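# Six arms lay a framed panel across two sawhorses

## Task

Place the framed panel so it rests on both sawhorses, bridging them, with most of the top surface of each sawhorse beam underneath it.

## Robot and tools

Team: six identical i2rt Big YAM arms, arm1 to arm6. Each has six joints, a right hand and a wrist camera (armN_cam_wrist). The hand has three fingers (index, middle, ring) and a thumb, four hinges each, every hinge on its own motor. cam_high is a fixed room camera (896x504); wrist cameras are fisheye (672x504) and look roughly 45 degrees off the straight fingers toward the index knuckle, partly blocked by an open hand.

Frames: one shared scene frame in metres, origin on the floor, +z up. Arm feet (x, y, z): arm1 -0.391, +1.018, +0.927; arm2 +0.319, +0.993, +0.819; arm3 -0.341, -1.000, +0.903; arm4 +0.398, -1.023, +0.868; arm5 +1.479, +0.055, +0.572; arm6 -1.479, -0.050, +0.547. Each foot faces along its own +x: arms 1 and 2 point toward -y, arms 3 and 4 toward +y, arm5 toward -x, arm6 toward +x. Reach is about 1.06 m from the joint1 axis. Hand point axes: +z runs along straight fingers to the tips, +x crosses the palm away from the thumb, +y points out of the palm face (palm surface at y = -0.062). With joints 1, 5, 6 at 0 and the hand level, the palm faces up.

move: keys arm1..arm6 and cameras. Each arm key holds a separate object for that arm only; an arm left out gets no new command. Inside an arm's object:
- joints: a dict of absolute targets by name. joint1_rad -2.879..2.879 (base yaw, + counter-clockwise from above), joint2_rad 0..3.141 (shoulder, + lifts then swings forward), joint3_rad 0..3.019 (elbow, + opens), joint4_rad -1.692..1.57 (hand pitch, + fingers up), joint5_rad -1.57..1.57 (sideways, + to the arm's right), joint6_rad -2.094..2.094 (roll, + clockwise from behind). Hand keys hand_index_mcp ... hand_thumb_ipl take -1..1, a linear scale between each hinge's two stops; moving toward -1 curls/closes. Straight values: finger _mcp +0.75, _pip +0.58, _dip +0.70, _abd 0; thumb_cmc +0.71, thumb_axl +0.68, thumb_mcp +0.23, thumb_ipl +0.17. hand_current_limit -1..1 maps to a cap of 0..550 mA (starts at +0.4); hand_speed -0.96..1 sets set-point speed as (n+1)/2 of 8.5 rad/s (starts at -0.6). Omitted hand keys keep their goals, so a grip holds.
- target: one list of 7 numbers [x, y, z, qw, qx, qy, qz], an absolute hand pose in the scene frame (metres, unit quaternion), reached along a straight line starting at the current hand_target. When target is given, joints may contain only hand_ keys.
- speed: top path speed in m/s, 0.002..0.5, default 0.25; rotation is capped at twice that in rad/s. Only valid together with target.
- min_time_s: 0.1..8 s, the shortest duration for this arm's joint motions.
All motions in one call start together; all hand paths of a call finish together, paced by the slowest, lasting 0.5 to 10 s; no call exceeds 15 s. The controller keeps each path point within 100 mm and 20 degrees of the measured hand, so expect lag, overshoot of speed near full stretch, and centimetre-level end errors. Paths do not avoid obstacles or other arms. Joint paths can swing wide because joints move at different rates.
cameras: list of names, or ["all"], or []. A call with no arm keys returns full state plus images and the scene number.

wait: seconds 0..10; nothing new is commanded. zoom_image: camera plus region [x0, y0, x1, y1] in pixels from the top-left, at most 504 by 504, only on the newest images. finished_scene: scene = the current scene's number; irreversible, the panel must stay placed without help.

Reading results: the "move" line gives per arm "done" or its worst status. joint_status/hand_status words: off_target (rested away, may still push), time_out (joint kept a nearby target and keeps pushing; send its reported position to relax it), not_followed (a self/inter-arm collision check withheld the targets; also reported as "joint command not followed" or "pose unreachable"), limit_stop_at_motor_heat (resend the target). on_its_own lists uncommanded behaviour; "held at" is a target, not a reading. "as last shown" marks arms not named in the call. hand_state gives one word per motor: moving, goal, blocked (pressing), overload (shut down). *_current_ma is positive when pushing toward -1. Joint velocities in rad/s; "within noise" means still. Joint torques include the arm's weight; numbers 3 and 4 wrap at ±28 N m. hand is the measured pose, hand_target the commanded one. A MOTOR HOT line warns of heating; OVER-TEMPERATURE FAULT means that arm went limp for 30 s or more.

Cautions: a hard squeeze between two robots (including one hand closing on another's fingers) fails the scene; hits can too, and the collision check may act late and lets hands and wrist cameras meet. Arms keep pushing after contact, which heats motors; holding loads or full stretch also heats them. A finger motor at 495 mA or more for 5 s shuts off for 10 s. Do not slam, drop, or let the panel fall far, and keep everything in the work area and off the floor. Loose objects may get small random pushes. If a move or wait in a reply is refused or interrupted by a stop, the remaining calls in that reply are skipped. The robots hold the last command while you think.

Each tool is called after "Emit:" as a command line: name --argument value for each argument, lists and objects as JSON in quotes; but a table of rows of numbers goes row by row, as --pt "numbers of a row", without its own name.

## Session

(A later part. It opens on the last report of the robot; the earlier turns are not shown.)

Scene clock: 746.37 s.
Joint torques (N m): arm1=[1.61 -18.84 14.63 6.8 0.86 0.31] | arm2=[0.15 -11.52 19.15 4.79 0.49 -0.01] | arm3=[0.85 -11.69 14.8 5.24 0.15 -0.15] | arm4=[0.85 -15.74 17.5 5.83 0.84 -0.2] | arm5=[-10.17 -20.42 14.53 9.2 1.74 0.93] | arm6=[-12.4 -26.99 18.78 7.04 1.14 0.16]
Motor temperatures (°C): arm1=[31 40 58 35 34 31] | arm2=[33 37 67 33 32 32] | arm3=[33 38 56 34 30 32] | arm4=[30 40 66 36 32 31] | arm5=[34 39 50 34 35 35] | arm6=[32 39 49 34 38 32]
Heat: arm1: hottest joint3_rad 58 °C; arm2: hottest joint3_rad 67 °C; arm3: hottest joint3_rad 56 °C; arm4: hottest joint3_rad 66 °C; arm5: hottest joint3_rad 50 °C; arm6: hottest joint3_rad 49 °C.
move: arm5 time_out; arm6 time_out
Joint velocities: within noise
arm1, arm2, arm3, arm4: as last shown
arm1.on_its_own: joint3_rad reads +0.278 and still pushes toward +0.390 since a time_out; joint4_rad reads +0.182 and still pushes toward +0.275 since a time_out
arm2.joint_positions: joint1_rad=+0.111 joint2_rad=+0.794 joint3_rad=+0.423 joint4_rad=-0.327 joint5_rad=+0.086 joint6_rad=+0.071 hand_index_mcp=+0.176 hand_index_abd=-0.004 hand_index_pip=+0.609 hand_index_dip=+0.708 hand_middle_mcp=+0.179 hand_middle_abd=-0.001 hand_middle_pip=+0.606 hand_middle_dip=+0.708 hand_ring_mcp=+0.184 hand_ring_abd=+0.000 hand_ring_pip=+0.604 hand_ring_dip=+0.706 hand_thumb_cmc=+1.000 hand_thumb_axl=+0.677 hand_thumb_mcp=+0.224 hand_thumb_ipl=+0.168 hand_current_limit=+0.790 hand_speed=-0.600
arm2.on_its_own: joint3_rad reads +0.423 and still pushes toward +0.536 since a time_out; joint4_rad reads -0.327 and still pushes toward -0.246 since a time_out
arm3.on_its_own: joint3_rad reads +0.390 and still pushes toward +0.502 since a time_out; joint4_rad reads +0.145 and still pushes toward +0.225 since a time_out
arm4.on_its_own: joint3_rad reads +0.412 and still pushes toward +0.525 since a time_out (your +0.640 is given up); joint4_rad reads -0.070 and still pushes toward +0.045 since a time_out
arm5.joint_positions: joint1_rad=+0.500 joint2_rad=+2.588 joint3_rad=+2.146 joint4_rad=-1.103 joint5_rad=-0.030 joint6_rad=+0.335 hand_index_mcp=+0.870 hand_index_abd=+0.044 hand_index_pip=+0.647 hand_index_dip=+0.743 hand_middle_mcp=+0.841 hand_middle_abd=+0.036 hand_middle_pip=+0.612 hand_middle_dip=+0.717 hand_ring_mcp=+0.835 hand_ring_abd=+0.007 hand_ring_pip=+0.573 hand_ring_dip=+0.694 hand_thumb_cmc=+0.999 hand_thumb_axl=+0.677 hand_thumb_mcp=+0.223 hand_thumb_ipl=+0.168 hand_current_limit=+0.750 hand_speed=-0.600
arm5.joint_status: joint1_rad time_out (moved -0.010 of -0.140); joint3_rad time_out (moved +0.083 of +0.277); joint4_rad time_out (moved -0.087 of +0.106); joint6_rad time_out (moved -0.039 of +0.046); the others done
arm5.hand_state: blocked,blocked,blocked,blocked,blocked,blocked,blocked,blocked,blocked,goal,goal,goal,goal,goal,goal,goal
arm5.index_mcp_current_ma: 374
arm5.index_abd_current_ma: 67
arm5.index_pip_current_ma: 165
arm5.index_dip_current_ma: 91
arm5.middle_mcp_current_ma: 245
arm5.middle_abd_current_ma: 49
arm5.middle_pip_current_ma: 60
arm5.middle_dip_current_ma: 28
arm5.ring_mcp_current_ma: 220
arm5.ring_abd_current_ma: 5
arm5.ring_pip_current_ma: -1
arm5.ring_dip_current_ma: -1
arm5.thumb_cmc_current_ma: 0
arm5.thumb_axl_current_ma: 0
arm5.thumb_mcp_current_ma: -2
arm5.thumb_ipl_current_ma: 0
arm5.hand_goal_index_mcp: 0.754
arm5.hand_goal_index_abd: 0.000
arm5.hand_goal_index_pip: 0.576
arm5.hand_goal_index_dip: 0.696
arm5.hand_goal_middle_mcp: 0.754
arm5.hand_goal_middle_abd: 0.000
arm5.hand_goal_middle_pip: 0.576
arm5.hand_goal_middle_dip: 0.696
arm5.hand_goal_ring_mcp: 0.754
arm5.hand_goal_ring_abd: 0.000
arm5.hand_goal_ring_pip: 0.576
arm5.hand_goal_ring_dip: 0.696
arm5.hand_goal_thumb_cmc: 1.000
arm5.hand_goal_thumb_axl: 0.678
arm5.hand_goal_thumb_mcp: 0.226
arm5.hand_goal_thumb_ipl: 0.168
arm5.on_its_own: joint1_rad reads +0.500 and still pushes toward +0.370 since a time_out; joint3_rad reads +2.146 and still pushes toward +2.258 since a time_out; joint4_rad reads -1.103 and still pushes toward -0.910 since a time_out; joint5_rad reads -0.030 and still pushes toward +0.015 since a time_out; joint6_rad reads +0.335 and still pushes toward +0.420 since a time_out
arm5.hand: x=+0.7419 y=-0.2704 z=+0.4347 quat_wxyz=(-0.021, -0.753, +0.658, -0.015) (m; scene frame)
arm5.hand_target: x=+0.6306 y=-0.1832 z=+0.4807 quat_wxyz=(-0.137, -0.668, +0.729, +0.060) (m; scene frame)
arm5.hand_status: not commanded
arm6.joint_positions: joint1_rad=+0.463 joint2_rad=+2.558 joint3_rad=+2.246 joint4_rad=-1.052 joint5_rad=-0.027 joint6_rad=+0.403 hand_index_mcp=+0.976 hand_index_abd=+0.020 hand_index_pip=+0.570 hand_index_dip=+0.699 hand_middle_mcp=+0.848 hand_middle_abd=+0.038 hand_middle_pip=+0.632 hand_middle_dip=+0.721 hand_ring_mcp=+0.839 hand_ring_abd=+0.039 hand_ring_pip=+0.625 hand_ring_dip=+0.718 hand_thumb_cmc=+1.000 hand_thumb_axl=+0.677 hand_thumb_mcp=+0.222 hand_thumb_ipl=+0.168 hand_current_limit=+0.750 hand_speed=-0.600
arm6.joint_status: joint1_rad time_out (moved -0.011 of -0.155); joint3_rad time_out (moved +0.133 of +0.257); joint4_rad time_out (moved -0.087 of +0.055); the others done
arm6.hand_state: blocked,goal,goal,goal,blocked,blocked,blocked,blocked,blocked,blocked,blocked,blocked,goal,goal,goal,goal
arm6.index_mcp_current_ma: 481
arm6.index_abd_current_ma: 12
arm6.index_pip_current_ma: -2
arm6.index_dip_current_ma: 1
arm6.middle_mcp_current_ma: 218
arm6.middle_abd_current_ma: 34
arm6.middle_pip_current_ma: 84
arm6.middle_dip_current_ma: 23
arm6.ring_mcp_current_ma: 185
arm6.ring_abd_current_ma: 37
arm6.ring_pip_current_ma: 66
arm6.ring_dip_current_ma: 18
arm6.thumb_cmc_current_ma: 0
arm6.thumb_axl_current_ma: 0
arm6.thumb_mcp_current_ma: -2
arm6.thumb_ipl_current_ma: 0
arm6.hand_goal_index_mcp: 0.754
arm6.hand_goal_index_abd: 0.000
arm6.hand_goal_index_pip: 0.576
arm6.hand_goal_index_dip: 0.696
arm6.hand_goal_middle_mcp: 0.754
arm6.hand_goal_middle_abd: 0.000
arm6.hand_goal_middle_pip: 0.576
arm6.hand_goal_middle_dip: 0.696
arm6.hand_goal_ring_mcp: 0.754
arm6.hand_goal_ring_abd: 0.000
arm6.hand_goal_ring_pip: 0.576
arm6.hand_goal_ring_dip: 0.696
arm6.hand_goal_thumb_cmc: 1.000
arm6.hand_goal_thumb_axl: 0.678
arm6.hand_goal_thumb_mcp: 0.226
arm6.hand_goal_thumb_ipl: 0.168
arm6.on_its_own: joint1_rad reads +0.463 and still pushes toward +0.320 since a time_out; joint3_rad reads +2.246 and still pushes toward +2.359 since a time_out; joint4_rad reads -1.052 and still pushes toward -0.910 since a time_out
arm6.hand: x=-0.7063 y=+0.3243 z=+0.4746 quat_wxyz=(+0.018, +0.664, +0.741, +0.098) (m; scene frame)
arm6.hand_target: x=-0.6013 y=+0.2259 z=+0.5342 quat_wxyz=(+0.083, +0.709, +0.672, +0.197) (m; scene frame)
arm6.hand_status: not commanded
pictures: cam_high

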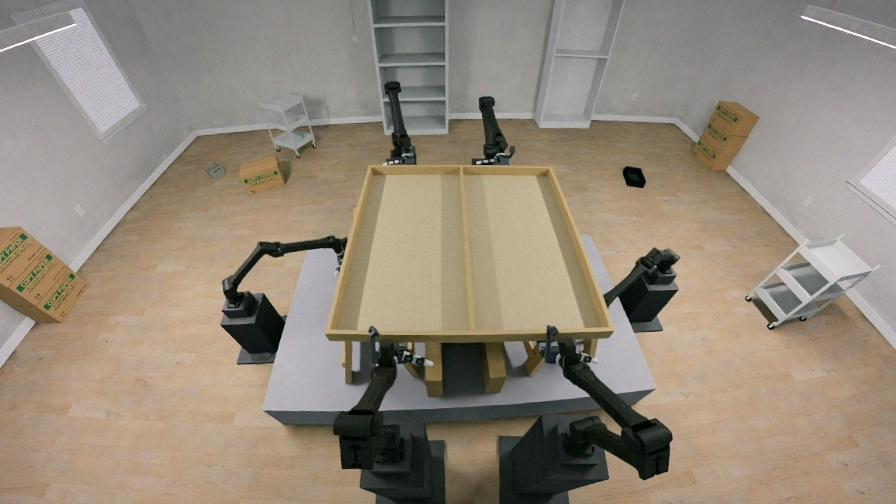

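Emit:
move --arm5 '{"joints":{"joint1_rad":0.42,"joint2_rad":2.72,"joint3_rad":2.56,"joint4_rad":-0.87,"joint6_rad":0.42},"min_time_s":3}' --arm6 '{"joints":{"joint1_rad":0.36,"joint2_rad":2.66,"joint3_rad":2.55,"joint4_rad":-0.87,"joint6_rad":0.42},"min_time_s":3}' --cameras '["cam_high","arm6_cam_wrist","arm5_cam_wrist"]'

Emit:
zoom_image --camera "cam_high" --region '[310, 150, 430, 280]'

Emit:
zoom_image --camera "cam_high" --region '[320, 310, 640, 430]'

Scene clock: 797.67 s.
Joint torques (N m): arm1=[1.61 -18.9 14.64 6.8 0.86 0.31] | arm2=[0.73 -11.11 19.14 4.79 0.5 0.01] | arm3=[0.44 -11.93 14.79 5.29 0.14 -0.15] | arm4=[0.91 -15.74 17.48 5.83 0.84 -0.2] | arm5=[-6.48 -23.88 15.04 10.99 0.85 0.48] | arm6=[-8.59 -29.04 19.22 9.09 0.7 0.02]
Motor temperatures (°C): arm1=[31 40 59 35 35 31] | arm2=[33 37 69 33 32 32] | arm3=[33 38 57 34 30 32] | arm4=[30 41 67 36 32 31] | arm5=[35 41 54 36 37 35] | arm6=[32 42 55 35 38 31]
Heat: arm1: hottest joint3_rad 59 °C; arm2: hottest joint3_rad 69 °C; arm3: hottest joint3_rad 57 °C; arm4: hottest joint3_rad 67 °C; arm5: hottest joint3_rad 54 °C; arm6: hottest joint3_rad 55 °C.
move: arm5 time_out; arm6 time_out
Joint velocities: within noise
arm1, arm3: as last shown
arm1.on_its_own: joint3_rad reads +0.278 and still pushes toward +0.390 since a time_out; joint4_rad reads +0.182 and still pushes toward +0.275 since a time_out
arm2.joint_positions: joint1_rad=+0.111 joint2_rad=+0.794 joint3_rad=+0.423 joint4_rad=-0.327 joint5_rad=+0.086 joint6_rad=+0.071 hand_index_mcp=+0.176 hand_index_abd=-0.004 hand_index_pip=+0.609 hand_index_dip=+0.708 hand_middle_mcp=+0.179 hand_middle_abd=-0.001 hand_middle_pip=+0.606 hand_middle_dip=+0.708 hand_ring_mcp=+0.184 hand_ring_abd=+0.000 hand_ring_pip=+0.604 hand_ring_dip=+0.706 hand_thumb_cmc=+1.000 hand_thumb_axl=+0.677 hand_thumb_mcp=+0.224 hand_thumb_ipl=+0.168 hand_current_limit=+0.790 hand_speed=-0.600
arm2.joint_status: not commanded
arm2.hand_state: blocked,goal,blocked,goal,blocked,goal,blocked,goal,blocked,goal,blocked,goal,goal,goal,goal,goal
arm2.index_mcp_current_ma: 492
arm2.index_abd_current_ma: -17
arm2.index_pip_current_ma: 163
arm2.index_dip_current_ma: 57
arm2.middle_mcp_current_ma: 492
arm2.middle_abd_current_ma: -4
arm2.middle_pip_current_ma: 147
arm2.middle_dip_current_ma: 60
arm2.ring_mcp_current_ma: 492
arm2.ring_abd_current_ma: -2
arm2.ring_pip_current_ma: 138
arm2.ring_dip_current_ma: 49
arm2.thumb_cmc_current_ma: -1
arm2.thumb_axl_current_ma: -4
arm2.thumb_mcp_current_ma: -15
arm2.thumb_ipl_current_ma: -2
arm2.hand_goal_index_mcp: -0.030
arm2.hand_goal_index_abd: 0.000
arm2.hand_goal_index_pip: 0.576
arm2.hand_goal_index_dip: 0.696
arm2.hand_goal_middle_mcp: -0.030
arm2.hand_goal_middle_abd: 0.000
arm2.hand_goal_middle_pip: 0.576
arm2.hand_goal_middle_dip: 0.696
arm2.hand_goal_ring_mcp: -0.030
arm2.hand_goal_ring_abd: 0.000
arm2.hand_goal_ring_pip: 0.576
arm2.hand_goal_ring_dip: 0.696
arm2.hand_goal_thumb_cmc: 1.000
arm2.hand_goal_thumb_axl: 0.678
arm2.hand_goal_thumb_mcp: 0.226
arm2.hand_goal_thumb_ipl: 0.168
arm2.on_its_own: joint3_rad reads +0.423 and still pushes toward +0.536 since a time_out; joint4_rad reads -0.327 and still pushes toward -0.246 since a time_out
arm2.hand: x=+0.3227 y=+0.5905 z=+1.0375 quat_wxyz=(+0.427, +0.904, +0.004, +0.002) (m; scene frame)
arm2.hand_target: x=+0.3244 y=+0.5830 z=+1.1637 quat_wxyz=(+0.551, +0.834, -0.009, +0.019) (m; scene frame)
arm2.hand_status: not commanded
arm3.on_its_own: joint3_rad reads +0.390 and still pushes toward +0.502 since a time_out; joint4_rad reads +0.145 and still pushes toward +0.225 since a time_out
arm4.joint_positions: joint1_rad=+0.278 joint2_rad=+1.062 joint3_rad=+0.412 joint4_rad=-0.070 joint5_rad=+0.095 joint6_rad=+0.142 hand_index_mcp=+0.125 hand_index_abd=-0.001 hand_index_pip=+0.604 hand_index_dip=+0.703 hand_middle_mcp=+0.127 hand_middle_abd=+0.003 hand_middle_pip=+0.604 hand_middle_dip=+0.703 hand_ring_mcp=+0.127 hand_ring_abd=+0.005 hand_ring_pip=+0.603 hand_ring_dip=+0.705 hand_thumb_cmc=+1.000 hand_thumb_axl=+0.677 hand_thumb_mcp=+0.224 hand_thumb_ipl=+0.168 hand_current_limit=+0.790 hand_speed=-0.600
arm4.joint_status: not commanded
arm4.hand_state: blocked,goal,blocked,goal,blocked,goal,blocked,goal,blocked,goal,blocked,goal,goal,goal,goal,goal
arm4.index_mcp_current_ma: 492
arm4.index_abd_current_ma: -1
arm4.index_pip_current_ma: 83
arm4.index_dip_current_ma: 16
arm4.middle_mcp_current_ma: 492
arm4.middle_abd_current_ma: 5
arm4.middle_pip_current_ma: 81
arm4.middle_dip_current_ma: 15
arm4.ring_mcp_current_ma: 492
arm4.ring_abd_current_ma: 9
arm4.ring_pip_current_ma: 78
arm4.ring_dip_current_ma: 21
arm4.thumb_cmc_current_ma: 0
arm4.thumb_axl_current_ma: -1
arm4.thumb_mcp_current_ma: -5
arm4.thumb_ipl_current_ma: 0
arm4.hand_goal_index_mcp: -0.030
arm4.hand_goal_index_abd: 0.000
arm4.hand_goal_index_pip: 0.576
arm4.hand_goal_index_dip: 0.696
arm4.hand_goal_middle_mcp: -0.030
arm4.hand_goal_middle_abd: 0.000
arm4.hand_goal_middle_pip: 0.576
arm4.hand_goal_middle_dip: 0.696
arm4.hand_goal_ring_mcp: -0.030
arm4.hand_goal_ring_abd: 0.000
arm4.hand_goal_ring_pip: 0.576
arm4.hand_goal_ring_dip: 0.696
arm4.hand_goal_thumb_cmc: 1.000
arm4.hand_goal_thumb_axl: 0.678
arm4.hand_goal_thumb_mcp: 0.226
arm4.hand_goal_thumb_ipl: 0.168
arm4.on_its_own: joint3_rad reads +0.412 and still pushes toward +0.525 since a time_out (your +0.640 is given up); joint4_rad reads -0.070 and still pushes toward +0.045 since a time_out
arm4.hand: x=+0.3777 y=-0.5824 z=+1.0294 quat_wxyz=(-0.011, +0.009, +0.911, +0.412) (m; scene frame)
arm4.hand_target: x=+0.3712 y=-0.5630 z=+1.1828 quat_wxyz=(-0.029, +0.010, +0.822, +0.569) (m; scene frame)
arm4.hand_status: not commanded
arm5.joint_positions: joint1_rad=+0.501 joint2_rad=+2.712 joint3_rad=+2.392 joint4_rad=-1.097 joint5_rad=-0.006 joint6_rad=+0.384 hand_index_mcp=+0.990 hand_index_abd=+0.042 hand_index_pip=+0.667 hand_index_dip=+0.755 hand_middle_mcp=+0.912 hand_middle_abd=+0.039 hand_middle_pip=+0.668 hand_middle_dip=+0.747 hand_ring_mcp=+0.836 hand_ring_abd=+0.020 hand_ring_pip=+0.587 hand_ring_dip=+0.702 hand_thumb_cmc=+0.999 hand_thumb_axl=+0.677 hand_thumb_mcp=+0.223 hand_thumb_ipl=+0.168 hand_current_limit=+0.750 hand_speed=-0.600
arm5.joint_status: joint1_rad time_out (moved +0.001 of -0.080); joint3_rad time_out (moved +0.246 of +0.414); joint4_rad time_out (moved +0.006 of +0.233); joint6_rad time_out (moved +0.049 of +0.085); the others done
arm5.hand_state: blocked,blocked,blocked,blocked,blocked,blocked,blocked,blocked,blocked,goal,goal,goal,goal,goal,goal,goal
arm5.index_mcp_current_ma: 481
arm5.index_abd_current_ma: 63
arm5.index_pip_current_ma: 241
arm5.index_dip_current_ma: 127
arm5.middle_mcp_current_ma: 481
arm5.middle_abd_current_ma: 55
arm5.middle_pip_current_ma: 242
arm5.middle_dip_current_ma: 103
arm5.ring_mcp_current_ma: 226
arm5.ring_abd_current_ma: 21
arm5.ring_pip_current_ma: 11
arm5.ring_dip_current_ma: 4
arm5.thumb_cmc_current_ma: 0
arm5.thumb_axl_current_ma: 0
arm5.thumb_mcp_current_ma: -2
arm5.thumb_ipl_current_ma: 0
arm5.hand_goal_index_mcp: 0.754
arm5.hand_goal_index_abd: 0.000
arm5.hand_goal_index_pip: 0.576
arm5.hand_goal_index_dip: 0.696
arm5.hand_goal_middle_mcp: 0.754
arm5.hand_goal_middle_abd: 0.000
arm5.hand_goal_middle_pip: 0.576
arm5.hand_goal_middle_dip: 0.696
arm5.hand_goal_ring_mcp: 0.754
arm5.hand_goal_ring_abd: 0.000
arm5.hand_goal_ring_pip: 0.576
arm5.hand_goal_ring_dip: 0.696
arm5.hand_goal_thumb_cmc: 1.000
arm5.hand_goal_thumb_axl: 0.678
arm5.hand_goal_thumb_mcp: 0.226
arm5.hand_goal_thumb_ipl: 0.168
arm5.on_its_own: joint1_rad reads +0.501 and still pushes toward +0.420 since a time_out; joint3_rad reads +2.392 and still pushes toward +2.505 since a time_out; joint4_rad reads -1.097 and still pushes toward -0.872 since a time_out; joint6_rad reads +0.384 and still pushes toward +0.420 since a time_out
arm5.hand: x=+0.6850 y=-0.2915 z=+0.4451 quat_wxyz=(-0.076, -0.734, +0.674, +0.018) (m; scene frame)
arm5.hand_target: x=+0.5840 y=-0.2496 z=+0.5273 quat_wxyz=(-0.222, -0.673, +0.699, +0.090) (m; scene frame)
arm5.hand_status: not commanded
arm6.joint_positions: joint1_rad=+0.458 joint2_rad=+2.649 joint3_rad=+2.419 joint4_rad=-1.052 joint5_rad=-0.015 joint6_rad=+0.415 hand_index_mcp=+0.987 hand_index_abd=+0.020 hand_index_pip=+0.568 hand_index_dip=+0.699 hand_middle_mcp=+0.866 hand_middle_abd=+0.069 hand_middle_pip=+0.644 hand_middle_dip=+0.727 hand_ring_mcp=+0.827 hand_ring_abd=-0.002 hand_ring_pip=+0.619 hand_ring_dip=+0.712 hand_thumb_cmc=+1.000 hand_thumb_axl=+0.677 hand_thumb_mcp=+0.222 hand_thumb_ipl=+0.168 hand_current_limit=+0.750 hand_speed=-0.600
arm6.joint_status: joint1_rad time_out (moved -0.005 of -0.103); joint3_rad time_out (moved +0.173 of +0.304); joint4_rad time_out (moved +0.000 of +0.182); the others done
arm6.hand_state: blocked,goal,goal,goal,blocked,blocked,blocked,blocked,blocked,goal,blocked,goal,goal,goal,goal,goal
arm6.index_mcp_current_ma: 481
arm6.index_abd_current_ma: 12
arm6.index_pip_current_ma: -3
arm6.index_dip_current_ma: 1
arm6.middle_mcp_current_ma: 292
arm6.middle_abd_current_ma: 95
arm6.middle_pip_current_ma: 114
arm6.middle_dip_current_ma: 31
arm6.ring_mcp_current_ma: 142
arm6.ring_abd_current_ma: 0
arm6.ring_pip_current_ma: 53
arm6.ring_dip_current_ma: 11
arm6.thumb_cmc_current_ma: 0
arm6.thumb_axl_current_ma: 0
arm6.thumb_mcp_current_ma: -2
arm6.thumb_ipl_current_ma: 0
arm6.hand_goal_index_mcp: 0.754
arm6.hand_goal_index_abd: 0.000
arm6.hand_goal_index_pip: 0.576
arm6.hand_goal_index_dip: 0.696
arm6.hand_goal_middle_mcp: 0.754
arm6.hand_goal_middle_abd: 0.000
arm6.hand_goal_middle_pip: 0.576
arm6.hand_goal_middle_dip: 0.696
arm6.hand_goal_ring_mcp: 0.754
arm6.hand_goal_ring_abd: 0.000
arm6.hand_goal_ring_pip: 0.576
arm6.hand_goal_ring_dip: 0.696
arm6.hand_goal_thumb_cmc: 1.000
arm6.hand_goal_thumb_axl: 0.678
arm6.hand_goal_thumb_mcp: 0.226
arm6.hand_goal_thumb_ipl: 0.168
arm6.on_its_own: joint1_rad reads +0.458 and still pushes toward +0.360 since a time_out; joint3_rad reads +2.419 and still pushes toward +2.531 since a time_out; joint4_rad reads -1.052 and still pushes toward -0.870 since a time_out
arm6.hand: x=-0.6693 y=+0.3361 z=+0.4826 quat_wxyz=(+0.037, +0.668, +0.731, +0.135) (m; scene frame)
arm6.hand_target: x=-0.5753 y=+0.2771 z=+0.5638 quat_wxyz=(+0.102, +0.684, +0.674, +0.259) (m; scene frame)
arm6.hand_status: not commanded
pictures: arm5_cam_wrist, arm6_cam_wrist, cam_high
camera_calibration:
arm5_cam_wrist: T_world_to_cam=[[-0.684749, 0.727513, 0.0429507, 0.694075], [0.607887, 0.537659, 0.584291, -0.563049], [0.401986, 0.426202, -0.810407, 0.332464], [0, 0, 0, 1]] pos_world=[0.683892, -0.343916, 0.568604]
arm6_cam_wrist: T_world_to_cam=[[0.648846, -0.758926, 0.0550427, 0.696957], [-0.659772, -0.525085, 0.537576, -0.577094], [-0.379078, -0.385119, -0.841417, 0.402071], [0, 0, 0, 1]] pos_world=[-0.680552, 0.380761, 0.610179]

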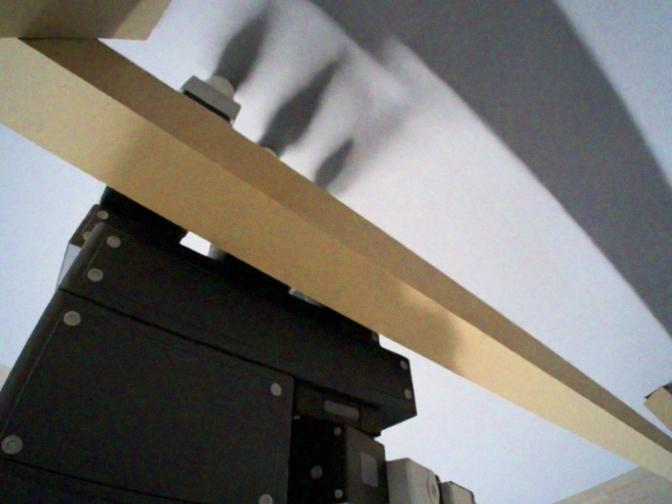

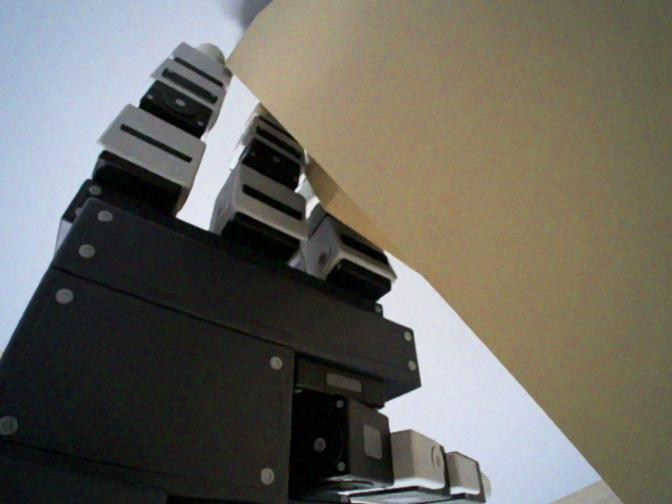

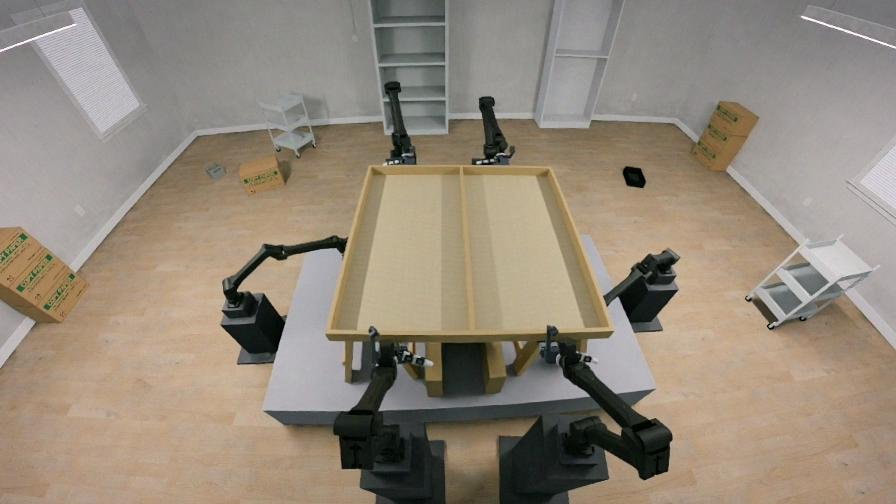

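Scaled by 3.877 from the camera's 896x504 image, which has a finer 1280x720 frame.

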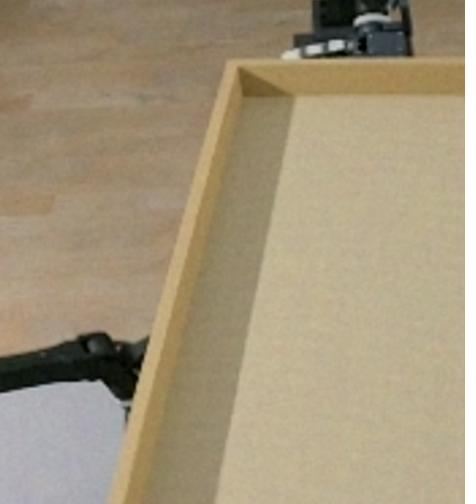

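Scaled by 1.575 from the camera's 896x504 image, which has a finer 1280x720 frame.

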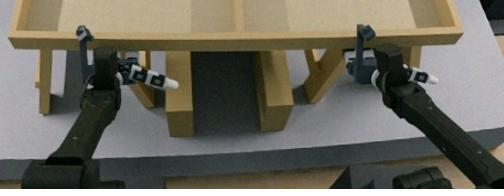

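Emit:
move --arm5 '{"joints":{"joint1_rad":0.56,"joint2_rad":2.105,"joint3_rad":1.09,"joint4_rad":-0.558,"joint5_rad":0.015,"joint6_rad":0.535},"min_time_s":3}' --arm6 '{"joints":{"joint1_rad":0.50,"joint2_rad":2.107,"joint3_rad":1.214,"joint4_rad":-0.659,"joint5_rad":0.002,"joint6_rad":0.546},"min_time_s":3}' --arm1 '{"joints":{"joint2_rad":1.298,"joint3_rad":0.39,"joint4_rad":0.512},"min_time_s":5}' --arm2 '{"joints":{"joint2_rad":0.839,"joint3_rad":0.479,"joint4_rad":-0.068},"min_time_s":5}' --arm3 '{"joints":{"joint2_rad":1.309,"joint3_rad":0.49,"joint4_rad":0.387},"min_time_s":5}' --arm4 '{"joints":{"joint2_rad":1.091,"joint3_rad":0.513,"joint4_rad":0.222},"min_time_s":5}' --cameras '["cam_high"]'

Emit:
zoom_image --camera "cam_high" --region '[320, 310, 640, 430]'

Scene clock: 823.53 s.
Joint torques (N m): arm1=[1.67 -14.1 13.56 9.03 0.78 0.19] | arm2=[0.85 -7.3 16.42 6.26 0.43 -0.14] | arm3=[0.5 -9.11 13.29 6.91 0.02 -0.07] | arm4=[0.85 -10.4 16.09 7.76 0.51 -0.09] | arm5=[0.09 -15.5 2.45 0.01 0.03 0.29] | arm6=[0.62 -19.6 4.75 0.21 0.15 0.17]
Motor temperatures (°C): arm1=[31 40 59 36 35 31] | arm2=[33 36 70 33 32 32] | arm3=[33 37 58 34 30 32] | arm4=[30 40 68 37 32 31] | arm5=[34 40 54 35 35 35] | arm6=[32 40 55 35 37 31]
Heat: arm1: hottest joint3_rad 59 °C; arm2: hottest joint3_rad 70 °C; arm3: hottest joint3_rad 58 °C; arm4: hottest joint3_rad 68 °C; arm5: hottest joint3_rad 54 °C; arm6: hottest joint3_rad 55 °C.
move: arm1 time_out; arm2 time_out; arm3 time_out; arm4 time_out; arm5 done; arm6 done
Joint velocities: within noise
arm1.joint_positions: joint1_rad=+0.201 joint2_rad=+1.353 joint3_rad=+0.278 joint4_rad=+0.368 joint5_rad=+0.202 joint6_rad=+0.208 hand_index_mcp=+0.158 hand_index_abd=+0.003 hand_index_pip=+0.614 hand_index_dip=+0.706 hand_middle_mcp=+0.170 hand_middle_abd=+0.003 hand_middle_pip=+0.609 hand_middle_dip=+0.705 hand_ring_mcp=+0.177 hand_ring_abd=+0.002 hand_ring_pip=+0.611 hand_ring_dip=+0.705 hand_thumb_cmc=+1.000 hand_thumb_axl=+0.677 hand_thumb_mcp=+0.223 hand_thumb_ipl=+0.168 hand_current_limit=+0.790 hand_speed=-0.600
arm1.joint_status: joint3_rad time_out (moved +0.000 of +0.112); joint4_rad time_out (moved +0.186 of +0.330); the others done
arm1.hand_state: blocked,goal,blocked,goal,blocked,goal,blocked,goal,blocked,goal,blocked,goal,goal,goal,goal,goal
arm1.index_mcp_current_ma: 492
arm1.index_abd_current_ma: 5
arm1.index_pip_current_ma: 113
arm1.index_dip_current_ma: 21
arm1.middle_mcp_current_ma: 492
arm1.middle_abd_current_ma: 4
arm1.middle_pip_current_ma: 95
arm1.middle_dip_current_ma: 19
arm1.ring_mcp_current_ma: 492
arm1.ring_abd_current_ma: 2
arm1.ring_pip_current_ma: 100
arm1.ring_dip_current_ma: 18
arm1.thumb_cmc_current_ma: 0
arm1.thumb_axl_current_ma: -1
arm1.thumb_mcp_current_ma: -7
arm1.thumb_ipl_current_ma: 0
arm1.hand_goal_index_mcp: -0.030
arm1.hand_goal_index_abd: 0.000
arm1.hand_goal_index_pip: 0.576
arm1.hand_goal_index_dip: 0.696
arm1.hand_goal_middle_mcp: -0.030
arm1.hand_goal_middle_abd: 0.000
arm1.hand_goal_middle_pip: 0.576
arm1.hand_goal_middle_dip: 0.696
arm1.hand_goal_ring_mcp: -0.030
arm1.hand_goal_ring_abd: 0.000
arm1.hand_goal_ring_pip: 0.576
arm1.hand_goal_ring_dip: 0.696
arm1.hand_goal_thumb_cmc: 1.000
arm1.hand_goal_thumb_axl: 0.678
arm1.hand_goal_thumb_mcp: 0.226
arm1.hand_goal_thumb_ipl: 0.168
arm1.on_its_own: joint3_rad reads +0.278 and still pushes toward +0.390 since a time_out; joint4_rad reads +0.368 and still pushes toward +0.512 since a time_out
arm1.hand: x=-0.3388 y=+0.5964 z=+1.0130 quat_wxyz=(+0.428, +0.904, +0.000, +0.010) (m; scene frame)
arm1.hand_target: x=-0.3226 y=+0.5498 z=+1.1216 quat_wxyz=(+0.557, +0.829, -0.020, +0.050) (m; scene frame)
arm1.hand_status: not commanded
arm2.joint_positions: joint1_rad=+0.111 joint2_rad=+0.876 joint3_rad=+0.397 joint4_rad=-0.188 joint5_rad=+0.087 joint6_rad=+0.086 hand_index_mcp=+0.177 hand_index_abd=-0.002 hand_index_pip=+0.611 hand_index_dip=+0.705 hand_middle_mcp=+0.180 hand_middle_abd=-0.002 hand_middle_pip=+0.607 hand_middle_dip=+0.706 hand_ring_mcp=+0.184 hand_ring_abd=-0.001 hand_ring_pip=+0.605 hand_ring_dip=+0.706 hand_thumb_cmc=+1.000 hand_thumb_axl=+0.677 hand_thumb_mcp=+0.224 hand_thumb_ipl=+0.168 hand_current_limit=+0.790 hand_speed=-0.600
arm2.joint_status: joint4_rad time_out (moved +0.139 of +0.259); the others done
arm2.hand_state: blocked,goal,blocked,goal,blocked,goal,blocked,goal,blocked,goal,blocked,goal,goal,goal,goal,goal
arm2.index_mcp_current_ma: 492
arm2.index_abd_current_ma: -8
arm2.index_pip_current_ma: 175
arm2.index_dip_current_ma: 45
arm2.middle_mcp_current_ma: 492
arm2.middle_abd_current_ma: -7
arm2.middle_pip_current_ma: 156
arm2.middle_dip_current_ma: 51
arm2.ring_mcp_current_ma: 492
arm2.ring_abd_current_ma: -6
arm2.ring_pip_current_ma: 142
arm2.ring_dip_current_ma: 48
arm2.thumb_cmc_current_ma: -1
arm2.thumb_axl_current_ma: -4
arm2.thumb_mcp_current_ma: -15
arm2.thumb_ipl_current_ma: -2
arm2.hand_goal_index_mcp: -0.030
arm2.hand_goal_index_abd: 0.000
arm2.hand_goal_index_pip: 0.576
arm2.hand_goal_index_dip: 0.696
arm2.hand_goal_middle_mcp: -0.030
arm2.hand_goal_middle_abd: 0.000
arm2.hand_goal_middle_pip: 0.576
arm2.hand_goal_middle_dip: 0.696
arm2.hand_goal_ring_mcp: -0.030
arm2.hand_goal_ring_abd: 0.000
arm2.hand_goal_ring_pip: 0.576
arm2.hand_goal_ring_dip: 0.696
arm2.hand_goal_thumb_cmc: 1.000
arm2.hand_goal_thumb_axl: 0.678
arm2.hand_goal_thumb_mcp: 0.226
arm2.hand_goal_thumb_ipl: 0.168
arm2.on_its_own: joint4_rad reads -0.188 and still pushes toward -0.068 since a time_out
arm2.hand: x=+0.3227 y=+0.5784 z=+1.0237 quat_wxyz=(+0.440, +0.898, -0.004, +0.006) (m; scene frame)
arm2.hand_target: x=+0.3274 y=+0.5593 z=+1.1182 quat_wxyz=(+0.543, +0.839, -0.008, +0.018) (m; scene frame)
arm2.hand_status: not commanded
arm3.joint_positions: joint1_rad=-0.004 joint2_rad=+1.353 joint3_rad=+0.390 joint4_rad=+0.269 joint5_rad=-0.019 joint6_rad=-0.018 hand_index_mcp=+0.104 hand_index_abd=-0.002 hand_index_pip=+0.624 hand_index_dip=+0.716 hand_middle_mcp=+0.098 hand_middle_abd=-0.001 hand_middle_pip=+0.633 hand_middle_dip=+0.718 hand_ring_mcp=+0.091 hand_ring_abd=+0.000 hand_ring_pip=+0.640 hand_ring_dip=+0.718 hand_thumb_cmc=+1.000 hand_thumb_axl=+0.677 hand_thumb_mcp=+0.223 hand_thumb_ipl=+0.168 hand_current_limit=+0.790 hand_speed=-0.600
arm3.joint_status: joint3_rad time_out (moved +0.000 of +0.100); joint4_rad time_out (moved +0.124 of +0.242); the others done
arm3.hand_state: blocked,goal,blocked,blocked,blocked,goal,blocked,blocked,blocked,goal,blocked,blocked,goal,goal,goal,goal
arm3.index_mcp_current_ma: 374
arm3.index_abd_current_ma: 0
arm3.index_pip_current_ma: 58
arm3.index_dip_current_ma: 14
arm3.middle_mcp_current_ma: 348
arm3.middle_abd_current_ma: 0
arm3.middle_pip_current_ma: 78
arm3.middle_dip_current_ma: 15
arm3.ring_mcp_current_ma: 313
arm3.ring_abd_current_ma: 0
arm3.ring_pip_current_ma: 94
arm3.ring_dip_current_ma: 16
arm3.thumb_cmc_current_ma: 0
arm3.thumb_axl_current_ma: 0
arm3.thumb_mcp_current_ma: -1
arm3.thumb_ipl_current_ma: 0
arm3.hand_goal_index_mcp: -0.030
arm3.hand_goal_index_abd: 0.000
arm3.hand_goal_index_pip: 0.576
arm3.hand_goal_index_dip: 0.696
arm3.hand_goal_middle_mcp: -0.030
arm3.hand_goal_middle_abd: 0.000
arm3.hand_goal_middle_pip: 0.576
arm3.hand_goal_middle_dip: 0.696
arm3.hand_goal_ring_mcp: -0.030
arm3.hand_goal_ring_abd: 0.000
arm3.hand_goal_ring_pip: 0.576
arm3.hand_goal_ring_dip: 0.696
arm3.hand_goal_thumb_cmc: 1.000
arm3.hand_goal_thumb_axl: 0.678
arm3.hand_goal_thumb_mcp: 0.226
arm3.hand_goal_thumb_ipl: 0.168
arm3.on_its_own: joint3_rad reads +0.390 and still pushes toward +0.490 since a time_out; joint4_rad reads +0.269 and still pushes toward +0.387 since a time_out
arm3.hand: x=-0.3125 y=-0.5319 z=+1.0141 quat_wxyz=(+0.000, -0.003, +0.904, +0.427) (m; scene frame)
arm3.hand_target: x=-0.3092 y=-0.4908 z=+1.1145 quat_wxyz=(+0.004, -0.002, +0.841, +0.541) (m; scene frame)
arm3.hand_status: not commanded
arm4.joint_positions: joint1_rad=+0.278 joint2_rad=+1.146 joint3_rad=+0.412 joint4_rad=+0.052 joint5_rad=+0.102 joint6_rad=+0.130 hand_index_mcp=+0.125 hand_index_abd=+0.003 hand_index_pip=+0.620 hand_index_dip=+0.708 hand_middle_mcp=+0.128 hand_middle_abd=+0.004 hand_middle_pip=+0.619 hand_middle_dip=+0.708 hand_ring_mcp=+0.127 hand_ring_abd=+0.006 hand_ring_pip=+0.620 hand_ring_dip=+0.710 hand_thumb_cmc=+1.000 hand_thumb_axl=+0.677 hand_thumb_mcp=+0.224 hand_thumb_ipl=+0.168 hand_current_limit=+0.790 hand_speed=-0.600
arm4.joint_status: joint3_rad time_out (moved +0.000 of +0.101); joint4_rad time_out (moved +0.122 of +0.292); the others done
arm4.hand_state: blocked,goal,blocked,goal,blocked,goal,blocked,goal,blocked,goal,blocked,goal,goal,goal,goal,goal
arm4.index_mcp_current_ma: 492
arm4.index_abd_current_ma: 5
arm4.index_pip_current_ma: 142
arm4.index_dip_current_ma: 31
arm4.middle_mcp_current_ma: 492
arm4.middle_abd_current_ma: 7
arm4.middle_pip_current_ma: 140
arm4.middle_dip_current_ma: 29
arm4.ring_mcp_current_ma: 492
arm4.ring_abd_current_ma: 11
arm4.ring_pip_current_ma: 141
arm4.ring_dip_current_ma: 36
arm4.thumb_cmc_current_ma: 0
arm4.thumb_axl_current_ma: -1
arm4.thumb_mcp_current_ma: -5
arm4.thumb_ipl_current_ma: 0
arm4.hand_goal_index_mcp: -0.030
arm4.hand_goal_index_abd: 0.000
arm4.hand_goal_index_pip: 0.576
arm4.hand_goal_index_dip: 0.696
arm4.hand_goal_middle_mcp: -0.030
arm4.hand_goal_middle_abd: 0.000
arm4.hand_goal_middle_pip: 0.576
arm4.hand_goal_middle_dip: 0.696
arm4.hand_goal_ring_mcp: -0.030
arm4.hand_goal_ring_abd: 0.000
arm4.hand_goal_ring_pip: 0.576
arm4.hand_goal_ring_dip: 0.696
arm4.hand_goal_thumb_cmc: 1.000
arm4.hand_goal_thumb_axl: 0.678
arm4.hand_goal_thumb_mcp: 0.226
arm4.hand_goal_thumb_ipl: 0.168
arm4.on_its_own: joint3_rad reads +0.412 and still pushes toward +0.513 since a time_out; joint4_rad reads +0.052 and still pushes toward +0.222 since a time_out
arm4.hand: x=+0.3759 y=-0.5684 z=+1.0235 quat_wxyz=(-0.009, +0.007, +0.903, +0.430) (m; scene frame)
arm4.hand_target: x=+0.3674 y=-0.5363 z=+1.1466 quat_wxyz=(-0.029, +0.010, +0.822, +0.569) (m; scene frame)
arm4.hand_status: not commanded
arm5.joint_positions: joint1_rad=+0.552 joint2_rad=+2.107 joint3_rad=+1.111 joint4_rad=-0.552 joint5_rad=+0.016 joint6_rad=+0.521 hand_index_mcp=+0.727 hand_index_abd=-0.010 hand_index_pip=+0.559 hand_index_dip=+0.684 hand_middle_mcp=+0.737 hand_middle_abd=-0.004 hand_middle_pip=+0.566 hand_middle_dip=+0.691 hand_ring_mcp=+0.744 hand_ring_abd=-0.001 hand_ring_pip=+0.570 hand_ring_dip=+0.694 hand_thumb_cmc=+1.000 hand_thumb_axl=+0.677 hand_thumb_mcp=+0.223 hand_thumb_ipl=+0.168 hand_current_limit=+0.750 hand_speed=-0.600
arm5.joint_status: all done
arm5.hand_state: blocked,goal,goal,goal,goal,goal,goal,goal,goal,goal,goal,goal,goal,goal,goal,goal
arm5.index_mcp_current_ma: -45
arm5.index_abd_current_ma: -8
arm5.index_pip_current_ma: -19
arm5.index_dip_current_ma: -12
arm5.middle_mcp_current_ma: -23
arm5.middle_abd_current_ma: -2
arm5.middle_pip_current_ma: -9
arm5.middle_dip_current_ma: -3
arm5.ring_mcp_current_ma: -10
arm5.ring_abd_current_ma: 0
arm5.ring_pip_current_ma: -4
arm5.ring_dip_current_ma: -1
arm5.thumb_cmc_current_ma: 0
arm5.thumb_axl_current_ma: 0
arm5.thumb_mcp_current_ma: -2
arm5.thumb_ipl_current_ma: 0
arm5.hand_goal_index_mcp: 0.754
arm5.hand_goal_index_abd: 0.000
arm5.hand_goal_index_pip: 0.576
arm5.hand_goal_index_dip: 0.696
arm5.hand_goal_middle_mcp: 0.754
arm5.hand_goal_middle_abd: 0.000
arm5.hand_goal_middle_pip: 0.576
arm5.hand_goal_middle_dip: 0.696
arm5.hand_goal_ring_mcp: 0.754
arm5.hand_goal_ring_abd: 0.000
arm5.hand_goal_ring_pip: 0.576
arm5.hand_goal_ring_dip: 0.696
arm5.hand_goal_thumb_cmc: 1.000
arm5.hand_goal_thumb_axl: 0.678
arm5.hand_goal_thumb_mcp: 0.226
arm5.hand_goal_thumb_ipl: 0.168
arm5.hand: x=+0.9705 y=-0.1639 z=+0.4283 quat_wxyz=(-0.012, -0.707, +0.707, +0.005) (m; scene frame)
arm5.hand_target: x=+0.9841 y=-0.1604 z=+0.4231 quat_wxyz=(+0.000, -0.705, +0.709, +0.001) (m; scene frame)
arm5.hand_status: not commanded
arm6.joint_positions: joint1_rad=+0.486 joint2_rad=+2.102 joint3_rad=+1.229 joint4_rad=-0.660 joint5_rad=+0.002 joint6_rad=+0.530 hand_index_mcp=+0.732 hand_index_abd=-0.005 hand_index_pip=+0.562 hand_index_dip=+0.689 hand_middle_mcp=+0.742 hand_middle_abd=-0.002 hand_middle_pip=+0.570 hand_middle_dip=+0.694 hand_ring_mcp=+0.748 hand_ring_abd=-0.002 hand_ring_pip=+0.574 hand_ring_dip=+0.696 hand_thumb_cmc=+1.000 hand_thumb_axl=+0.677 hand_thumb_mcp=+0.222 hand_thumb_ipl=+0.168 hand_current_limit=+0.750 hand_speed=-0.600
arm6.joint_status: all done
arm6.hand_state: blocked,goal,goal,goal,goal,goal,goal,goal,goal,goal,goal,goal,goal,goal,goal,goal
arm6.index_mcp_current_ma: -20
arm6.index_abd_current_ma: -1
arm6.index_pip_current_ma: -8
arm6.index_dip_current_ma: -3
arm6.middle_mcp_current_ma: -7
arm6.middle_abd_current_ma: 0
arm6.middle_pip_current_ma: -2
arm6.middle_dip_current_ma: 0
arm6.ring_mcp_current_ma: -2
arm6.ring_abd_current_ma: 0
arm6.ring_pip_current_ma: 0
arm6.ring_dip_current_ma: 0
arm6.thumb_cmc_current_ma: 0
arm6.thumb_axl_current_ma: 0
arm6.thumb_mcp_current_ma: -2
arm6.thumb_ipl_current_ma: 0
arm6.hand_goal_index_mcp: 0.754
arm6.hand_goal_index_abd: 0.000
arm6.hand_goal_index_pip: 0.576
arm6.hand_goal_index_dip: 0.696
arm6.hand_goal_middle_mcp: 0.754
arm6.hand_goal_middle_abd: 0.000
arm6.hand_goal_middle_pip: 0.576
arm6.hand_goal_middle_dip: 0.696
arm6.hand_goal_ring_mcp: 0.754
arm6.hand_goal_ring_abd: 0.000
arm6.hand_goal_ring_pip: 0.576
arm6.hand_goal_ring_dip: 0.696
arm6.hand_goal_thumb_cmc: 1.000
arm6.hand_goal_thumb_axl: 0.678
arm6.hand_goal_thumb_mcp: 0.226
arm6.hand_goal_thumb_ipl: 0.168
arm6.hand: x=-0.9404 y=+0.1934 z=+0.4260 quat_wxyz=(+0.004, +0.706, +0.708, +0.014) (m; scene frame)
arm6.hand_target: x=-0.9519 y=+0.1946 z=+0.4189 quat_wxyz=(+0.002, +0.707, +0.707, +0.005) (m; scene frame)
arm6.hand_status: not commanded
pictures: cam_high

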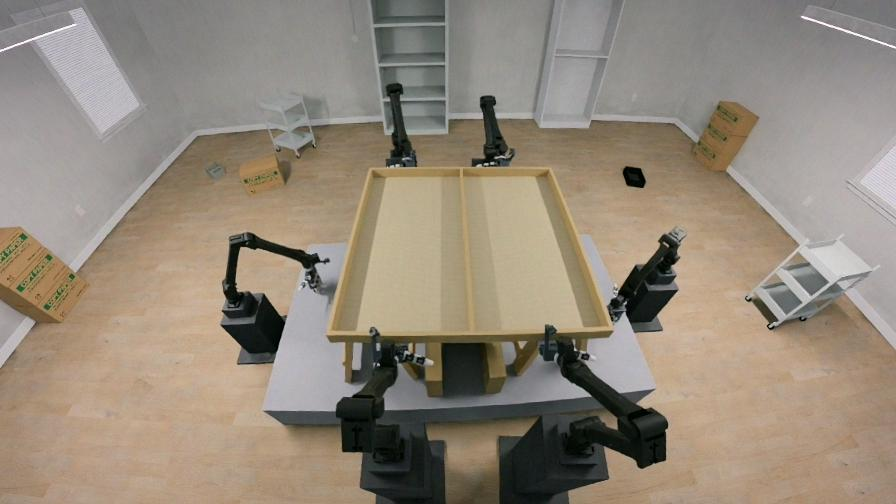

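Scaled by 1.575 from the camera's 896x504 image, which has a finer 1280x720 frame.

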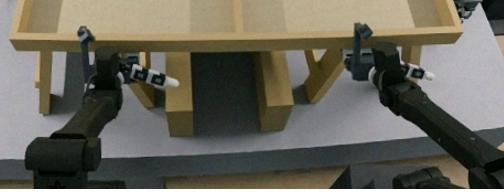

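Emit:
move --arm1 '{"joints":{"joint2_rad":1.45,"joint3_rad":0.34,"joint4_rad":0.575},"min_time_s":4}' --arm2 '{"joints":{"joint2_rad":0.93,"joint3_rad":0.405,"joint4_rad":-0.02},"min_time_s":4}' --arm3 '{"joints":{"joint2_rad":1.42,"joint3_rad":0.44,"joint4_rad":0.445},"min_time_s":4}' --arm4 '{"joints":{"joint2_rad":1.235,"joint3_rad":0.455,"joint4_rad":0.285},"min_time_s":4}' --cameras '["cam_high"]'

Scene clock: 837.50 s.
Joint torques (N m): arm1=[1.61 -11.75 9.31 6.12 0.63 0.16] | arm2=[-0.03 -6.07 11.73 4.11 0.31 -0.12] | arm3=[0.5 -7.65 9.26 4.88 0.02 -0.07] | arm4=[0.91 -8.76 10.55 5.24 0.42 -0.08] | arm5=[0.15 -15.5 2.45 0.01 0.03 0.29] | arm6=[0.73 -19.6 4.75 0.21 0.14 0.16]
Motor temperatures (°C): arm1=[31 40 58 36 34 31] | arm2=[33 36 69 33 32 32] | arm3=[33 37 57 34 30 32] | arm4=[30 39 66 37 31 31] | arm5=[34 41 49 34 35 35] | arm6=[32 39 50 34 37 31]
Heat: arm1: hottest joint3_rad 58 °C; arm2: hottest joint3_rad 69 °C; arm3: hottest joint3_rad 57 °C; arm4: hottest joint3_rad 66 °C; arm5: hottest joint3_rad 49 °C; arm6: hottest joint3_rad 50 °C.
move: arm1 time_out; arm2 time_out; arm3 time_out; arm4 time_out
Joint velocities: within noise
arm1.joint_positions: joint1_rad=+0.201 joint2_rad=+1.467 joint3_rad=+0.278 joint4_rad=+0.499 joint5_rad=+0.206 joint6_rad=+0.211 hand_index_mcp=+0.092 hand_index_abd=+0.004 hand_index_pip=+0.614 hand_index_dip=+0.707 hand_middle_mcp=+0.105 hand_middle_abd=+0.003 hand_middle_pip=+0.610 hand_middle_dip=+0.706 hand_ring_mcp=+0.113 hand_ring_abd=+0.003 hand_ring_pip=+0.613 hand_ring_dip=+0.707 hand_thumb_cmc=+1.000 hand_thumb_axl=+0.677 hand_thumb_mcp=+0.223 hand_thumb_ipl=+0.168 hand_current_limit=+0.790 hand_speed=-0.600
arm1.joint_status: joint4_rad time_out (moved +0.132 of +0.207); the others done
arm1.hand_state: blocked,goal,blocked,goal,blocked,goal,blocked,goal,blocked,goal,blocked,goal,goal,goal,goal,goal
arm1.index_mcp_current_ma: 492
arm1.index_abd_current_ma: 5
arm1.index_pip_current_ma: 113
arm1.index_dip_current_ma: 23
arm1.middle_mcp_current_ma: 492
arm1.middle_abd_current_ma: 5
arm1.middle_pip_current_ma: 96
arm1.middle_dip_current_ma: 21
arm1.ring_mcp_current_ma: 492
arm1.ring_abd_current_ma: 4
arm1.ring_pip_current_ma: 109
arm1.ring_dip_current_ma: 23
arm1.thumb_cmc_current_ma: 0
arm1.thumb_axl_current_ma: -1
arm1.thumb_mcp_current_ma: -7
arm1.thumb_ipl_current_ma: 0
arm1.hand_goal_index_mcp: -0.030
arm1.hand_goal_index_abd: 0.000
arm1.hand_goal_index_pip: 0.576
arm1.hand_goal_index_dip: 0.696
arm1.hand_goal_middle_mcp: -0.030
arm1.hand_goal_middle_abd: 0.000
arm1.hand_goal_middle_pip: 0.576
arm1.hand_goal_middle_dip: 0.696
arm1.hand_goal_ring_mcp: -0.030
arm1.hand_goal_ring_abd: 0.000
arm1.hand_goal_ring_pip: 0.576
arm1.hand_goal_ring_dip: 0.696
arm1.hand_goal_thumb_cmc: 1.000
arm1.hand_goal_thumb_axl: 0.678
arm1.hand_goal_thumb_mcp: 0.226
arm1.hand_goal_thumb_ipl: 0.168
arm1.on_its_own: joint4_rad reads +0.499 and still pushes toward +0.575 since a time_out; hand_index_mcp moved -0.066 toward your old target -0.030; hand_middle_mcp moved -0.064 toward your old target -0.030; hand_ring_mcp moved -0.064 toward your old target -0.030
arm1.hand: x=-0.3381 y=+0.5907 z=+0.9976 quat_wxyz=(+0.435, +0.900, -0.003, +0.011) (m; scene frame)
arm1.hand_target: x=-0.3270 y=+0.5607 z=+1.0476 quat_wxyz=(+0.501, +0.865, -0.012, +0.031) (m; scene frame)
arm1.hand_status: not commanded
arm2.joint_positions: joint1_rad=+0.111 joint2_rad=+0.945 joint3_rad=+0.373 joint4_rad=-0.080 joint5_rad=+0.090 joint6_rad=+0.086 hand_index_mcp=+0.115 hand_index_abd=-0.002 hand_index_pip=+0.611 hand_index_dip=+0.705 hand_middle_mcp=+0.119 hand_middle_abd=-0.002 hand_middle_pip=+0.607 hand_middle_dip=+0.706 hand_ring_mcp=+0.124 hand_ring_abd=-0.001 hand_ring_pip=+0.605 hand_ring_dip=+0.706 hand_thumb_cmc=+1.000 hand_thumb_axl=+0.677 hand_thumb_mcp=+0.224 hand_thumb_ipl=+0.168 hand_current_limit=+0.790 hand_speed=-0.600
arm2.joint_status: joint4_rad time_out (moved +0.108 of +0.168); the others done
arm2.hand_state: blocked,goal,blocked,goal,blocked,goal,blocked,goal,blocked,goal,blocked,goal,goal,goal,goal,goal
arm2.index_mcp_current_ma: 492
arm2.index_abd_current_ma: -7
arm2.index_pip_current_ma: 175
arm2.index_dip_current_ma: 46
arm2.middle_mcp_current_ma: 492
arm2.middle_abd_current_ma: -7
arm2.middle_pip_current_ma: 156
arm2.middle_dip_current_ma: 51
arm2.ring_mcp_current_ma: 492
arm2.ring_abd_current_ma: -6
arm2.ring_pip_current_ma: 142
arm2.ring_dip_current_ma: 49
arm2.thumb_cmc_current_ma: -1
arm2.thumb_axl_current_ma: -4
arm2.thumb_mcp_current_ma: -15
arm2.thumb_ipl_current_ma: -2
arm2.hand_goal_index_mcp: -0.030
arm2.hand_goal_index_abd: 0.000
arm2.hand_goal_index_pip: 0.576
arm2.hand_goal_index_dip: 0.696
arm2.hand_goal_middle_mcp: -0.030
arm2.hand_goal_middle_abd: 0.000
arm2.hand_goal_middle_pip: 0.576
arm2.hand_goal_middle_dip: 0.696
arm2.hand_goal_ring_mcp: -0.030
arm2.hand_goal_ring_abd: 0.000
arm2.hand_goal_ring_pip: 0.576
arm2.hand_goal_ring_dip: 0.696
arm2.hand_goal_thumb_cmc: 1.000
arm2.hand_goal_thumb_axl: 0.678
arm2.hand_goal_thumb_mcp: 0.226
arm2.hand_goal_thumb_ipl: 0.168
arm2.on_its_own: joint4_rad reads -0.080 and still pushes toward -0.020 since a time_out; hand_index_mcp moved -0.062 toward your old target -0.030; hand_middle_mcp moved -0.060 toward your old target -0.030; hand_ring_mcp moved -0.060 toward your old target -0.030
arm2.hand: x=+0.3230 y=+0.5714 z=+1.0088 quat_wxyz=(+0.447, +0.895, -0.005, +0.005) (m; scene frame)
arm2.hand_target: x=+0.3272 y=+0.5601 z=+1.0486 quat_wxyz=(+0.494, +0.869, -0.005, +0.012) (m; scene frame)
arm2.hand_status: not commanded
arm3.joint_positions: joint1_rad=-0.004 joint2_rad=+1.439 joint3_rad=+0.390 joint4_rad=+0.375 joint5_rad=-0.019 joint6_rad=-0.018 hand_index_mcp=+0.055 hand_index_abd=-0.002 hand_index_pip=+0.619 hand_index_dip=+0.716 hand_middle_mcp=+0.054 hand_middle_abd=-0.001 hand_middle_pip=+0.621 hand_middle_dip=+0.716 hand_ring_mcp=+0.051 hand_ring_abd=+0.000 hand_ring_pip=+0.625 hand_ring_dip=+0.715 hand_thumb_cmc=+1.000 hand_thumb_axl=+0.677 hand_thumb_mcp=+0.223 hand_thumb_ipl=+0.168 hand_current_limit=+0.790 hand_speed=-0.600
arm3.joint_status: joint4_rad time_out (moved +0.106 of +0.176); the others done
arm3.hand_state: blocked,goal,blocked,blocked,blocked,goal,blocked,goal,blocked,goal,blocked,goal,goal,goal,goal,goal
arm3.index_mcp_current_ma: 172
arm3.index_abd_current_ma: 0
arm3.index_pip_current_ma: 48
arm3.index_dip_current_ma: 14
arm3.middle_mcp_current_ma: 168
arm3.middle_abd_current_ma: 0
arm3.middle_pip_current_ma: 51
arm3.middle_dip_current_ma: 13
arm3.ring_mcp_current_ma: 159
arm3.ring_abd_current_ma: 0
arm3.ring_pip_current_ma: 59
arm3.ring_dip_current_ma: 12
arm3.thumb_cmc_current_ma: 0
arm3.thumb_axl_current_ma: 0
arm3.thumb_mcp_current_ma: -1
arm3.thumb_ipl_current_ma: 0
arm3.hand_goal_index_mcp: -0.030
arm3.hand_goal_index_abd: 0.000
arm3.hand_goal_index_pip: 0.576
arm3.hand_goal_index_dip: 0.696
arm3.hand_goal_middle_mcp: -0.030
arm3.hand_goal_middle_abd: 0.000
arm3.hand_goal_middle_pip: 0.576
arm3.hand_goal_middle_dip: 0.696
arm3.hand_goal_ring_mcp: -0.030
arm3.hand_goal_ring_abd: 0.000
arm3.hand_goal_ring_pip: 0.576
arm3.hand_goal_ring_dip: 0.696
arm3.hand_goal_thumb_cmc: 1.000
arm3.hand_goal_thumb_axl: 0.678
arm3.hand_goal_thumb_mcp: 0.226
arm3.hand_goal_thumb_ipl: 0.168
arm3.on_its_own: joint4_rad reads +0.375 and still pushes toward +0.445 since a time_out; hand_index_mcp moved -0.049 toward your old target -0.030; hand_middle_mcp moved -0.044 toward your old target -0.030; hand_ring_mcp moved -0.040 toward your old target -0.030
arm3.hand: x=-0.3123 y=-0.5247 z=+1.0014 quat_wxyz=(+0.000, -0.003, +0.900, +0.436) (m; scene frame)
arm3.hand_target: x=-0.3094 y=-0.5000 z=+1.0508 quat_wxyz=(+0.002, -0.001, +0.868, +0.497) (m; scene frame)
arm3.hand_status: not commanded
arm4.joint_positions: joint1_rad=+0.278 joint2_rad=+1.258 joint3_rad=+0.412 joint4_rad=+0.189 joint5_rad=+0.104 joint6_rad=+0.130 hand_index_mcp=+0.064 hand_index_abd=+0.003 hand_index_pip=+0.620 hand_index_dip=+0.708 hand_middle_mcp=+0.068 hand_middle_abd=+0.004 hand_middle_pip=+0.619 hand_middle_dip=+0.708 hand_ring_mcp=+0.070 hand_ring_abd=+0.006 hand_ring_pip=+0.620 hand_ring_dip=+0.711 hand_thumb_cmc=+1.000 hand_thumb_axl=+0.677 hand_thumb_mcp=+0.224 hand_thumb_ipl=+0.168 hand_current_limit=+0.790 hand_speed=-0.600
arm4.joint_status: joint4_rad time_out (moved +0.137 of +0.233); the others done
arm4.hand_state: blocked,goal,blocked,goal,blocked,goal,blocked,goal,blocked,goal,blocked,goal,goal,goal,goal,goal
arm4.index_mcp_current_ma: 386
arm4.index_abd_current_ma: 5
arm4.index_pip_current_ma: 142
arm4.index_dip_current_ma: 31
arm4.middle_mcp_current_ma: 408
arm4.middle_abd_current_ma: 7
arm4.middle_pip_current_ma: 140
arm4.middle_dip_current_ma: 30
arm4.ring_mcp_current_ma: 415
arm4.ring_abd_current_ma: 11
arm4.ring_pip_current_ma: 141
arm4.ring_dip_current_ma: 39
arm4.thumb_cmc_current_ma: 0
arm4.thumb_axl_current_ma: -1
arm4.thumb_mcp_current_ma: -5
arm4.thumb_ipl_current_ma: 0
arm4.hand_goal_index_mcp: -0.030
arm4.hand_goal_index_abd: 0.000
arm4.hand_goal_index_pip: 0.576
arm4.hand_goal_index_dip: 0.696
arm4.hand_goal_middle_mcp: -0.030
arm4.hand_goal_middle_abd: 0.000
arm4.hand_goal_middle_pip: 0.576
arm4.hand_goal_middle_dip: 0.696
arm4.hand_goal_ring_mcp: -0.030
arm4.hand_goal_ring_abd: 0.000
arm4.hand_goal_ring_pip: 0.576
arm4.hand_goal_ring_dip: 0.696
arm4.hand_goal_thumb_cmc: 1.000
arm4.hand_goal_thumb_axl: 0.678
arm4.hand_goal_thumb_mcp: 0.226
arm4.hand_goal_thumb_ipl: 0.168
arm4.on_its_own: joint4_rad reads +0.189 and still pushes toward +0.285 since a time_out; hand_middle_mcp moved -0.059 toward your old target -0.030; hand_ring_mcp moved -0.057 toward your old target -0.030
arm4.hand: x=+0.3743 y=-0.5546 z=+1.0077 quat_wxyz=(-0.010, +0.008, +0.897, +0.441) (m; scene frame)
arm4.hand_target: x=+0.3684 y=-0.5348 z=+1.0638 quat_wxyz=(-0.018, +0.006, +0.859, +0.511) (m; scene frame)
arm4.hand_status: not commanded
arm5, arm6: as last shown
pictures: cam_high

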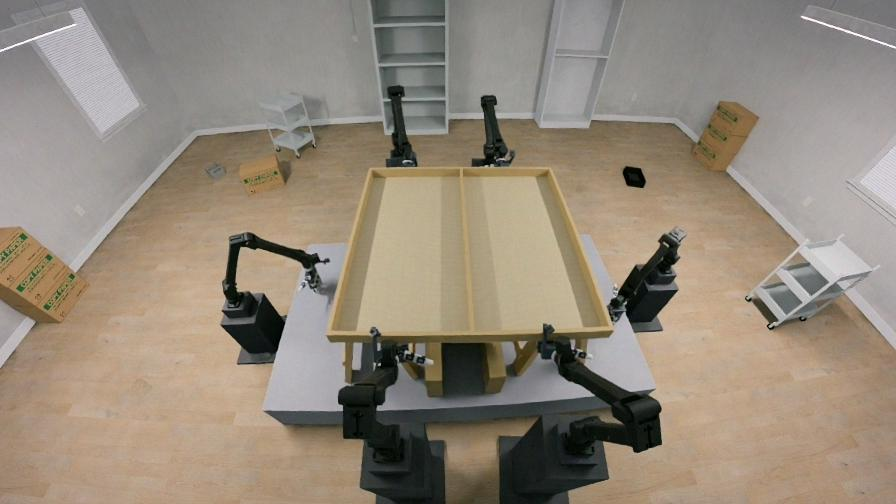

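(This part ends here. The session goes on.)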